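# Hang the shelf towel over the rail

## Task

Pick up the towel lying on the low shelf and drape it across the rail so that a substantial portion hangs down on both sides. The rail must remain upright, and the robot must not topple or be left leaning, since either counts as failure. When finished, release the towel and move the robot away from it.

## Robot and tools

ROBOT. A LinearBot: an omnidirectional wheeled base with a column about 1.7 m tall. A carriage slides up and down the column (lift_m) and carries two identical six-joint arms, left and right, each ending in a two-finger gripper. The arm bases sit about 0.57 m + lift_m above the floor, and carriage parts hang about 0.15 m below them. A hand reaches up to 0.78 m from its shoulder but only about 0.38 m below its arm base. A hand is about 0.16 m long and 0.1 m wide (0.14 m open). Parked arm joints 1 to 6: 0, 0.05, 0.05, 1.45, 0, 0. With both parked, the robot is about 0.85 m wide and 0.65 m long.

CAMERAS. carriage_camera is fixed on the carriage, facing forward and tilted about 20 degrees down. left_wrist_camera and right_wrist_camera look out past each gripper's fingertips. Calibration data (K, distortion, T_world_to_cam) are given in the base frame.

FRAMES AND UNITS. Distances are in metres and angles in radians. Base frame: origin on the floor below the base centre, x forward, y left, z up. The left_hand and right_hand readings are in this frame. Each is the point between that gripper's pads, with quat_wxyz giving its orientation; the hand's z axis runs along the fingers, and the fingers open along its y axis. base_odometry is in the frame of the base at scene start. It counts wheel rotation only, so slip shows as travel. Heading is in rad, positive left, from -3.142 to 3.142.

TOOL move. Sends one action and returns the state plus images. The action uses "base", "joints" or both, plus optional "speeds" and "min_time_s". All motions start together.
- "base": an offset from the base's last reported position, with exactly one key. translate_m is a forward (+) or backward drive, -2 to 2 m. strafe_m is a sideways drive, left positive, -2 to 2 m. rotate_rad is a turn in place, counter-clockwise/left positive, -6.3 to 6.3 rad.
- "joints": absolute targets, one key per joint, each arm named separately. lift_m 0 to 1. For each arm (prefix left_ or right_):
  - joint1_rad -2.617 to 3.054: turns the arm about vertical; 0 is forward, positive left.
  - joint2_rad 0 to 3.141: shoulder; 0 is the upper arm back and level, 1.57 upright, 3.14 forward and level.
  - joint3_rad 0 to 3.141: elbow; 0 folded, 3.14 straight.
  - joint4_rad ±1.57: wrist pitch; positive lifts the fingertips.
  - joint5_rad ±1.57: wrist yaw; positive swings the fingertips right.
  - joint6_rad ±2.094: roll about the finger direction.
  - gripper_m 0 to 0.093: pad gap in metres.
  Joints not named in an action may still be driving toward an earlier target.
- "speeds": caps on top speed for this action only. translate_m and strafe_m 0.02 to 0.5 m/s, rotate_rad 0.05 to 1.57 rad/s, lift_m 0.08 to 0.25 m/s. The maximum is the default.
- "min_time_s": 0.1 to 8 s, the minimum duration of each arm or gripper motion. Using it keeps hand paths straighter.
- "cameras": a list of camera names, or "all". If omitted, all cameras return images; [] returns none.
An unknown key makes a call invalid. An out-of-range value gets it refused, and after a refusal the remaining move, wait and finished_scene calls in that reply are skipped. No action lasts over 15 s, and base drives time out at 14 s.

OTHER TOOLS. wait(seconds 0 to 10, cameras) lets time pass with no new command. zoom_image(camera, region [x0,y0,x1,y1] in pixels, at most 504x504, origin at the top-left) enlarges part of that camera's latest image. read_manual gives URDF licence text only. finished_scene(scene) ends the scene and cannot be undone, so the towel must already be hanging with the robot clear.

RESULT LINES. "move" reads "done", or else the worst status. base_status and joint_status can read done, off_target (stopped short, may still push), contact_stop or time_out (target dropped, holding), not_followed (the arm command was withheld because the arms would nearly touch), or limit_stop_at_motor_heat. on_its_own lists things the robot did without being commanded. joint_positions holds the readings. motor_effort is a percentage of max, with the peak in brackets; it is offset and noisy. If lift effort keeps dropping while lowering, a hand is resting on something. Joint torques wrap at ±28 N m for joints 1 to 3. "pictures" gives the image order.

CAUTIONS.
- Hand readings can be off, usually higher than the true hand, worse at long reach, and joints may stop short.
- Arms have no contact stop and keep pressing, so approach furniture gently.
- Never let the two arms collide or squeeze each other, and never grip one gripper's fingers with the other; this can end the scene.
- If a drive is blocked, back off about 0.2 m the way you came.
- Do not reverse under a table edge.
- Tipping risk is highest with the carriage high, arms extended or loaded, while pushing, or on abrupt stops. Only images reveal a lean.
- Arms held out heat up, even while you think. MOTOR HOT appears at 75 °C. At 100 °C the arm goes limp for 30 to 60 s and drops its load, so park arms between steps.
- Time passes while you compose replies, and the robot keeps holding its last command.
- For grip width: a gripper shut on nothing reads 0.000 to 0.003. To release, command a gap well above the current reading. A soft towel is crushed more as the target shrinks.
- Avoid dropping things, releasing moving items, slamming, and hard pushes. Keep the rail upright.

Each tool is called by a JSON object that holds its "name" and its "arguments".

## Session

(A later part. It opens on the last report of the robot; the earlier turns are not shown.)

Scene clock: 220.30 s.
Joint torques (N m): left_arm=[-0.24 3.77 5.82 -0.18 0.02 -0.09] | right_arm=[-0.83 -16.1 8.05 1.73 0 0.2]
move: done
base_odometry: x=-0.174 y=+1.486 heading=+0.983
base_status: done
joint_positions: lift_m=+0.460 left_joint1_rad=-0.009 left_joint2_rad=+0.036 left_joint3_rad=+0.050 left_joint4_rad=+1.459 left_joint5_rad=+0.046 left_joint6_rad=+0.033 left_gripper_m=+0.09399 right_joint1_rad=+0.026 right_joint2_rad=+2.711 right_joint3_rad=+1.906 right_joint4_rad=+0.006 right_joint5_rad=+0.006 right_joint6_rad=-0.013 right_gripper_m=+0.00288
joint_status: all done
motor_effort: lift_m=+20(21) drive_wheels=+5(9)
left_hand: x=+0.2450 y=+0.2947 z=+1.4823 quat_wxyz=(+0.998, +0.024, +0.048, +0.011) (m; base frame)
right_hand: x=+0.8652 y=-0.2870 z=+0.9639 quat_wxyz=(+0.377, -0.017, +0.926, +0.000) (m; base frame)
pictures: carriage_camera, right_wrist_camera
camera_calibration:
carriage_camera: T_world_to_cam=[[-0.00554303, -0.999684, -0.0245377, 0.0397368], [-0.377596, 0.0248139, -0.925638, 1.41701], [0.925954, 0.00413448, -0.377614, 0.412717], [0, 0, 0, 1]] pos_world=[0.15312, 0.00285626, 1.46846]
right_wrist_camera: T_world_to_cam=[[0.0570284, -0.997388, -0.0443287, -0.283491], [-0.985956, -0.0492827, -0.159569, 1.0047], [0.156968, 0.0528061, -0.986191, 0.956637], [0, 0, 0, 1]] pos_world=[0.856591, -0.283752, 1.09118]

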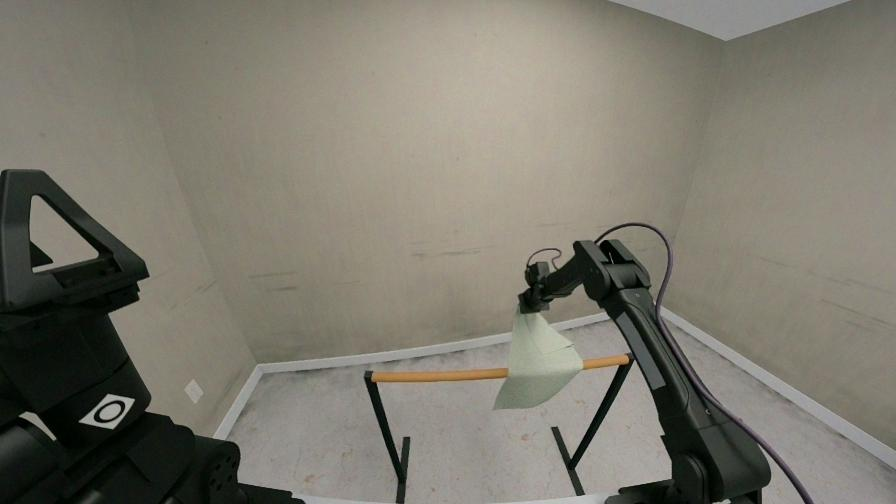

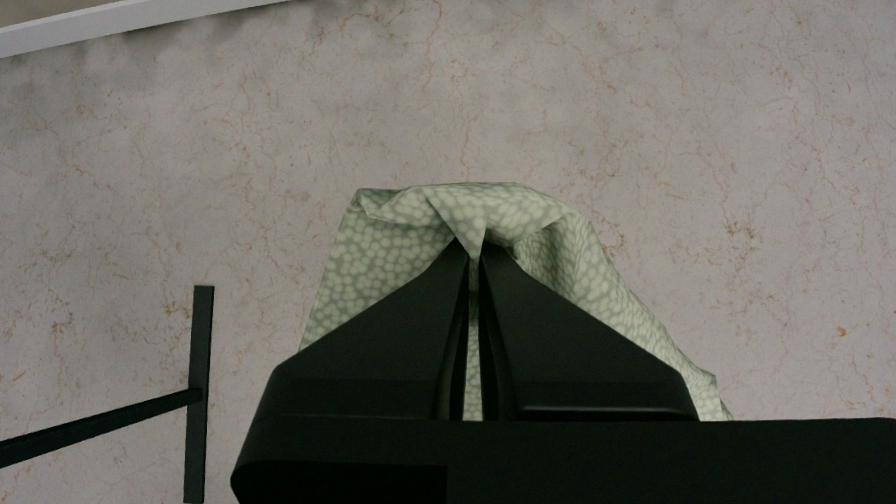

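{"name": "zoom_image", "arguments": {"camera": "carriage_camera", "region": [440, 270, 660, 430]}}

Scaled by 2.291 from the camera's 896x504 image, which has a finer 1280x720 frame.

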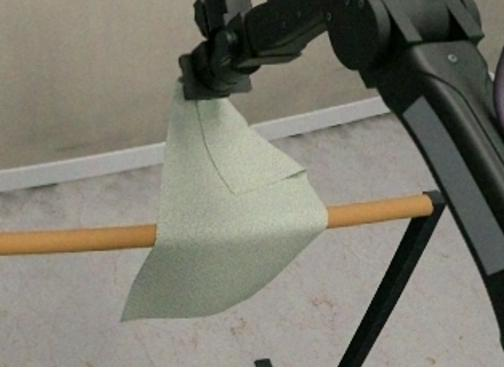

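{"name": "move", "arguments": {"joints": {"lift_m": 0.34}, "speeds": {"lift_m": 0.1}, "cameras": ["carriage_camera", "right_wrist_camera"]}}

Scene clock: 230.23 s.
Joint torques (N m): left_arm=[-0.25 3.84 5.71 -0.2 0 -0.09] | right_arm=[-0.85 -16.13 7.83 1.68 -0.01 0.21]
move: done
base_odometry: x=-0.174 y=+1.486 heading=+0.982
base_status: not commanded
joint_positions: lift_m=+0.340 left_joint1_rad=-0.009 left_joint2_rad=+0.036 left_joint3_rad=+0.050 left_joint4_rad=+1.459 left_joint5_rad=+0.046 left_joint6_rad=+0.033 left_gripper_m=+0.09399 right_joint1_rad=+0.026 right_joint2_rad=+2.712 right_joint3_rad=+1.908 right_joint4_rad=+0.011 right_joint5_rad=+0.006 right_joint6_rad=-0.013 right_gripper_m=+0.00288
joint_status: all done
motor_effort: lift_m=+20(21) drive_wheels=-4(5)
left_hand: x=+0.2450 y=+0.2947 z=+1.3623 quat_wxyz=(+0.998, +0.024, +0.048, +0.011) (m; base frame)
right_hand: x=+0.8666 y=-0.2870 z=+0.8450 quat_wxyz=(+0.380, -0.017, +0.925, +0.000) (m; base frame)
pictures: carriage_camera, right_wrist_camera
camera_calibration:
carriage_camera: T_world_to_cam=[[-0.00554303, -0.999684, -0.0245377, 0.0367922], [-0.377596, 0.0248139, -0.925638, 1.30593], [0.925954, 0.00413448, -0.377614, 0.367404], [0, 0, 0, 1]] pos_world=[0.15312, 0.00285626, 1.34846]
right_wrist_camera: T_world_to_cam=[[0.0572471, -0.997382, -0.0441709, -0.289138], [-0.984905, -0.0491809, -0.165964, 0.991622], [0.163357, 0.0530051, -0.985142, 0.832779], [0, 0, 0, 1]] pos_world=[0.857165, -0.283754, 0.972208]

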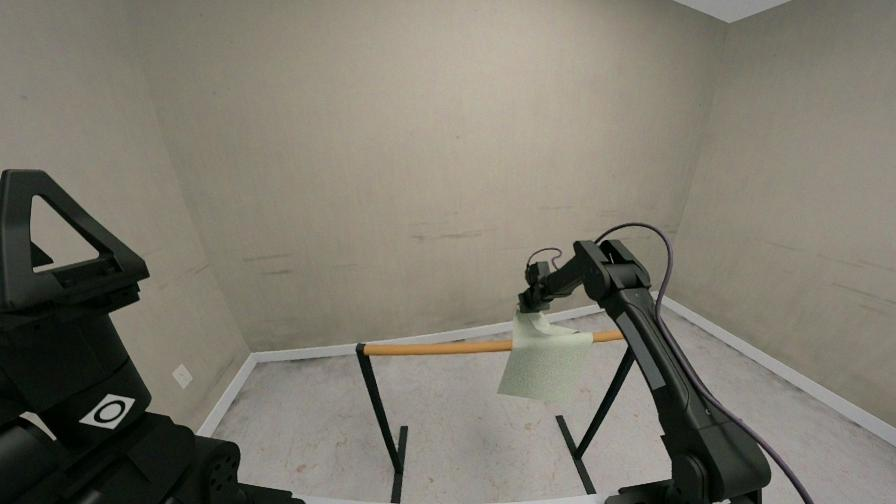

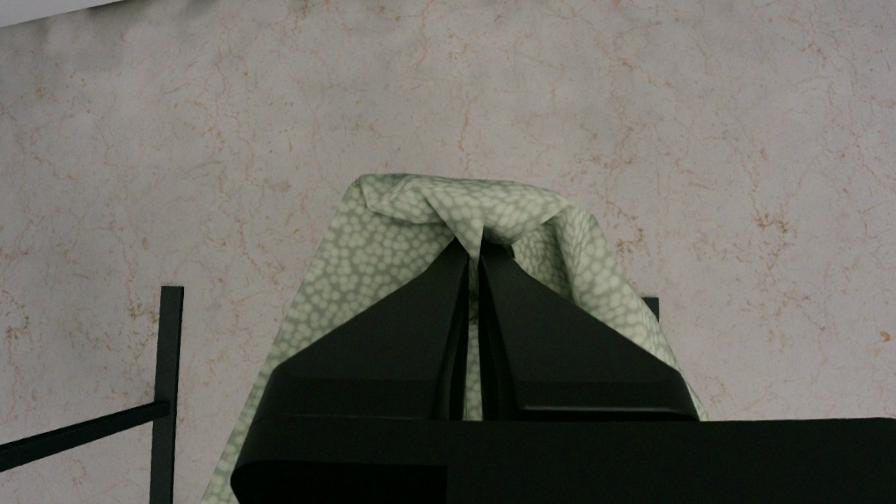

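{"name": "move", "arguments": {"joints": {"right_gripper_m": 0.05}, "min_time_s": 1.5, "cameras": ["carriage_camera", "right_wrist_camera"]}}

Scene clock: 237.67 s.
Joint torques (N m): left_arm=[-0.2 3.88 5.72 -0.2 -0.02 -0.09] | right_arm=[-0.8 -16.13 7.84 1.69 0.01 0.21]
move: done
base_odometry: x=-0.174 y=+1.486 heading=+0.982
base_status: not commanded
joint_positions: lift_m=+0.340 left_joint1_rad=-0.009 left_joint2_rad=+0.036 left_joint3_rad=+0.050 left_joint4_rad=+1.459 left_joint5_rad=+0.046 left_joint6_rad=+0.033 left_gripper_m=+0.09399 right_joint1_rad=+0.026 right_joint2_rad=+2.712 right_joint3_rad=+1.908 right_joint4_rad=+0.011 right_joint5_rad=+0.006 right_joint6_rad=-0.013 right_gripper_m=+0.04989
joint_status: all done
motor_effort: lift_m=+20(21) drive_wheels=+5(5)
left_hand: x=+0.2450 y=+0.2947 z=+1.3623 quat_wxyz=(+0.998, +0.024, +0.048, +0.011) (m; base frame)
right_hand: x=+0.8666 y=-0.2870 z=+0.8450 quat_wxyz=(+0.380, -0.017, +0.925, +0.000) (m; base frame)
pictures: carriage_camera, right_wrist_camera
camera_calibration:
carriage_camera: T_world_to_cam=[[-0.00554303, -0.999684, -0.0245377, 0.0367922], [-0.377596, 0.0248139, -0.925638, 1.30593], [0.925954, 0.00413448, -0.377614, 0.367404], [0, 0, 0, 1]] pos_world=[0.15312, 0.00285626, 1.34846]
right_wrist_camera: T_world_to_cam=[[0.0569839, -0.997387, -0.0444185, -0.288675], [-0.984917, -0.0488796, -0.16598, 0.991734], [0.163375, 0.0532067, -0.985128, 0.832808], [0, 0, 0, 1]] pos_world=[0.857166, -0.283756, 0.972208]

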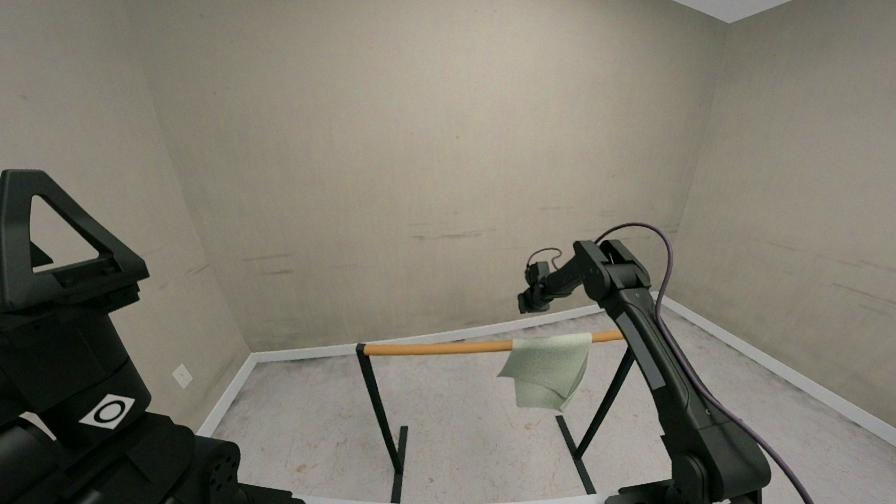

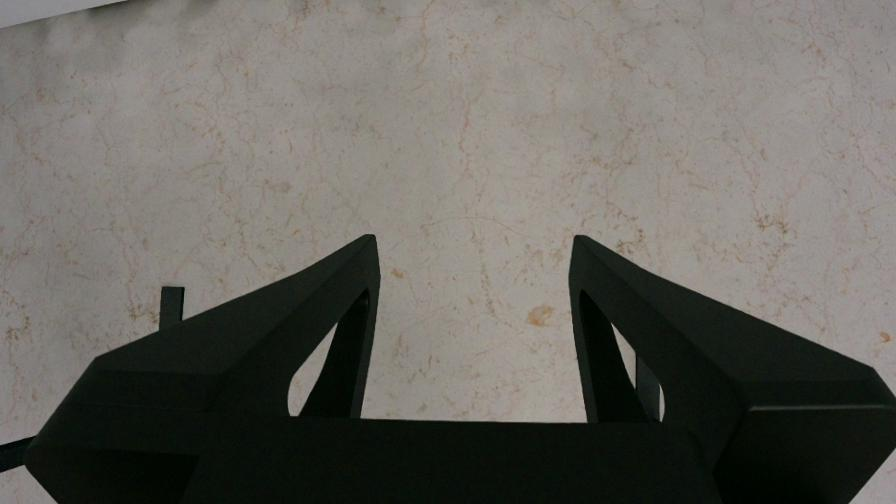

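{"name": "zoom_image", "arguments": {"camera": "carriage_camera", "region": [440, 270, 660, 430]}}

{"name": "move", "arguments": {"joints": {"lift_m": 0.58}, "speeds": {"lift_m": 0.15}, "cameras": ["carriage_camera", "right_wrist_camera"]}}

Scaled by 2.291 from the camera's 896x504 image, which has a finer 1280x720 frame.

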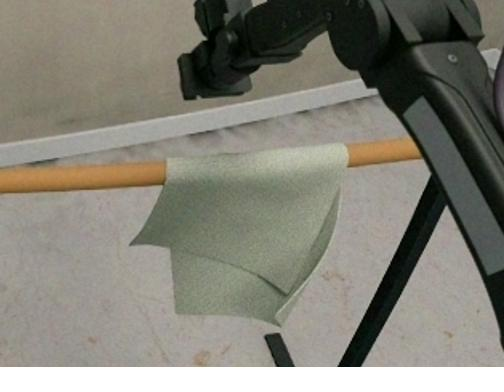

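Scene clock: 245.47 s.
Joint torques (N m): left_arm=[-0.21 3.84 5.72 -0.2 0.01 -0.08] | right_arm=[-0.85 -16.49 7.64 1.61 0 0.2]
move: done
base_odometry: x=-0.174 y=+1.486 heading=+0.982
base_status: not commanded
joint_positions: lift_m=+0.580 left_joint1_rad=-0.009 left_joint2_rad=+0.036 left_joint3_rad=+0.050 left_joint4_rad=+1.459 left_joint5_rad=+0.046 left_joint6_rad=+0.033 left_gripper_m=+0.09399 right_joint1_rad=+0.026 right_joint2_rad=+2.713 right_joint3_rad=+1.910 right_joint4_rad=+0.020 right_joint5_rad=+0.006 right_joint6_rad=-0.013 right_gripper_m=+0.04989
joint_status: all done
motor_effort: lift_m=+25(30) drive_wheels=+5(5)
left_hand: x=+0.2450 y=+0.2947 z=+1.6018 quat_wxyz=(+0.998, +0.024, +0.048, +0.011) (m; base frame)
right_hand: x=+0.8686 y=-0.2869 z=+1.0863 quat_wxyz=(+0.384, -0.017, +0.923, +0.000) (m; base frame)
pictures: carriage_camera, right_wrist_camera
camera_calibration:
carriage_camera: T_world_to_cam=[[-0.00554303, -0.999684, -0.0245377, 0.042669], [-0.377596, 0.0248139, -0.925638, 1.52763], [0.925954, 0.00413448, -0.377614, 0.457842], [0, 0, 0, 1]] pos_world=[0.15312, 0.00285626, 1.58796]
right_wrist_camera: T_world_to_cam=[[0.0574547, -0.997376, -0.0440463, -0.27886], [-0.983217, -0.0488767, -0.175769, 1.04293], [0.173155, 0.0534058, -0.983445, 1.05987], [0, 0, 0, 1]] pos_world=[0.857926, -0.283756, 1.21335]

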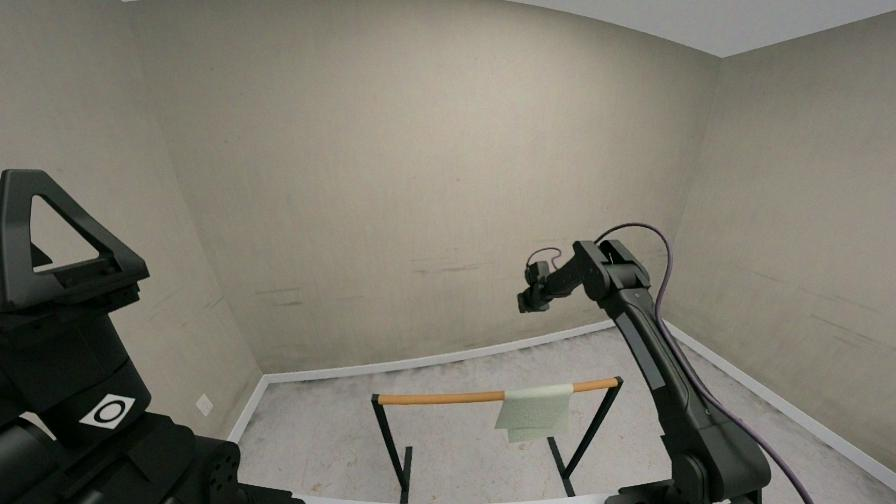

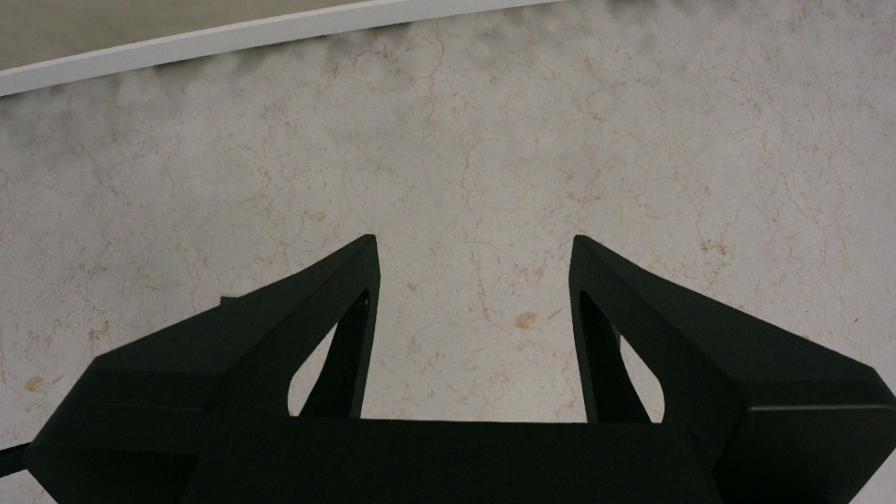

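{"name": "move", "arguments": {"base": {"translate_m": -0.5}, "speeds": {"translate_m": 0.3}, "cameras": ["carriage_camera"]}}

{"name": "zoom_image", "arguments": {"camera": "carriage_camera", "region": [360, 260, 620, 460]}}

Scene clock: 251.73 s.
Joint torques (N m): left_arm=[-0.28 3.77 5.72 -0.2 -0.01 -0.09] | right_arm=[-0.64 -16.21 7.62 1.6 0 0.21]
move: done
base_odometry: x=-0.451 y=+1.070 heading=+0.983
base_status: done
joint_positions: lift_m=+0.580 left_joint1_rad=-0.009 left_joint2_rad=+0.036 left_joint3_rad=+0.050 left_joint4_rad=+1.459 left_joint5_rad=+0.047 left_joint6_rad=+0.033 left_gripper_m=+0.09399 right_joint1_rad=+0.024 right_joint2_rad=+2.713 right_joint3_rad=+1.910 right_joint4_rad=+0.021 right_joint5_rad=+0.005 right_joint6_rad=-0.013 right_gripper_m=+0.04989
joint_status: not commanded
motor_effort: lift_m=+25(25) drive_wheels=-6(20)
left_hand: x=+0.2450 y=+0.2947 z=+1.6018 quat_wxyz=(+0.998, +0.024, +0.048, +0.011) (m; base frame)
right_hand: x=+0.8688 y=-0.2881 z=+1.0865 quat_wxyz=(+0.385, -0.016, +0.923, +0.000) (m; base frame)
pictures: carriage_camera
camera_calibration:
carriage_camera: T_world_to_cam=[[-0.00554303, -0.999684, -0.0245377, 0.042669], [-0.377596, 0.0248139, -0.925638, 1.52763], [0.925954, 0.00413448, -0.377614, 0.457842], [0, 0, 0, 1]] pos_world=[0.15312, 0.00285626, 1.58796]

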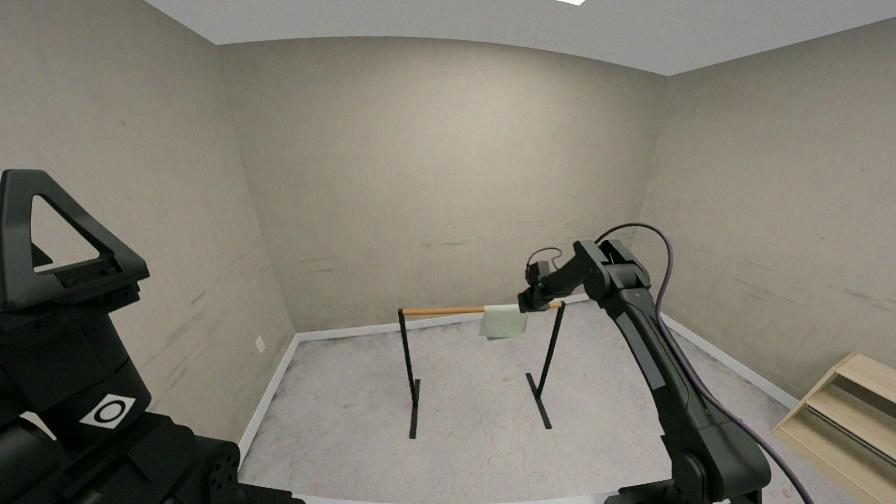

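Scaled by 1.938 from the camera's 896x504 image, which has a finer 1280x720 frame.

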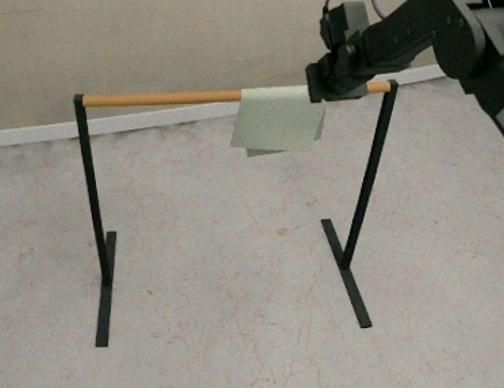

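{"name": "move", "arguments": {"joints": {"right_joint1_rad": 0.0, "right_joint2_rad": 0.05, "right_joint3_rad": 0.05, "right_joint4_rad": 1.45, "right_joint5_rad": 0.0, "right_joint6_rad": 0.0}, "min_time_s": 2.0, "cameras": ["carriage_camera"]}}

{"name": "finished_scene", "arguments": {"scene": 1}}

Scene clock: 257.83 s.
Joint torques (N m): left_arm=[-0.16 3.88 5.65 -0.2 0 -0.07] | right_arm=[-0.92 2.74 4.93 0.08 0.01 0.2]
move: done
base_odometry: x=-0.451 y=+1.070 heading=+0.983
base_status: not commanded
joint_positions: lift_m=+0.580 left_joint1_rad=-0.009 left_joint2_rad=+0.036 left_joint3_rad=+0.050 left_joint4_rad=+1.459 left_joint5_rad=+0.047 left_joint6_rad=+0.033 left_gripper_m=+0.09399 right_joint1_rad=+0.007 right_joint2_rad=+0.062 right_joint3_rad=+0.061 right_joint4_rad=+1.433 right_joint5_rad=+0.005 right_joint6_rad=-0.013 right_gripper_m=+0.04989
joint_status: all done
motor_effort: lift_m=+24(25) drive_wheels=-6(7)
left_hand: x=+0.2450 y=+0.2947 z=+1.6018 quat_wxyz=(+0.998, +0.024, +0.048, +0.011) (m; base frame)
right_hand: x=+0.2563 y=-0.3035 z=+1.6040 quat_wxyz=(+0.998, +0.002, +0.069, -0.003) (m; base frame)
pictures: carriage_camera
camera_calibration:
carriage_camera: T_world_to_cam=[[-0.00554303, -0.999684, -0.0245377, 0.042669], [-0.377596, 0.0248139, -0.925638, 1.52763], [0.925954, 0.00413448, -0.377614, 0.457842], [0, 0, 0, 1]] pos_world=[0.15312, 0.00285626, 1.58796]

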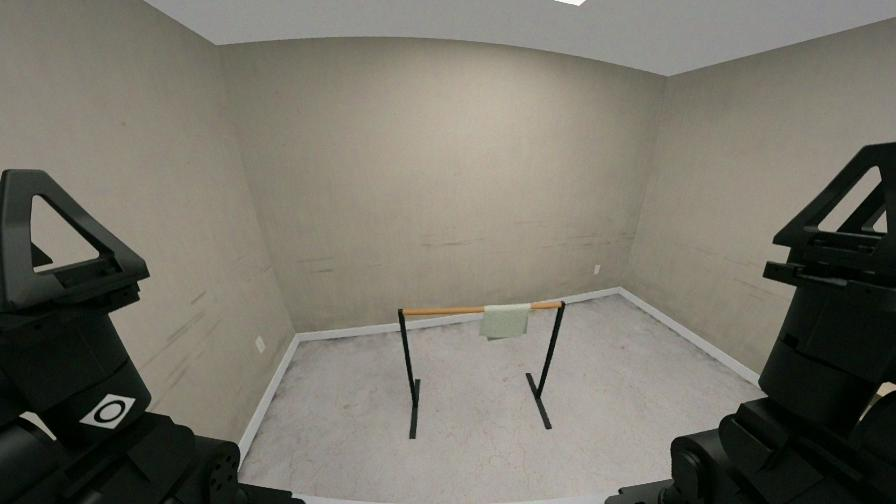

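The scene is finished: the task was done.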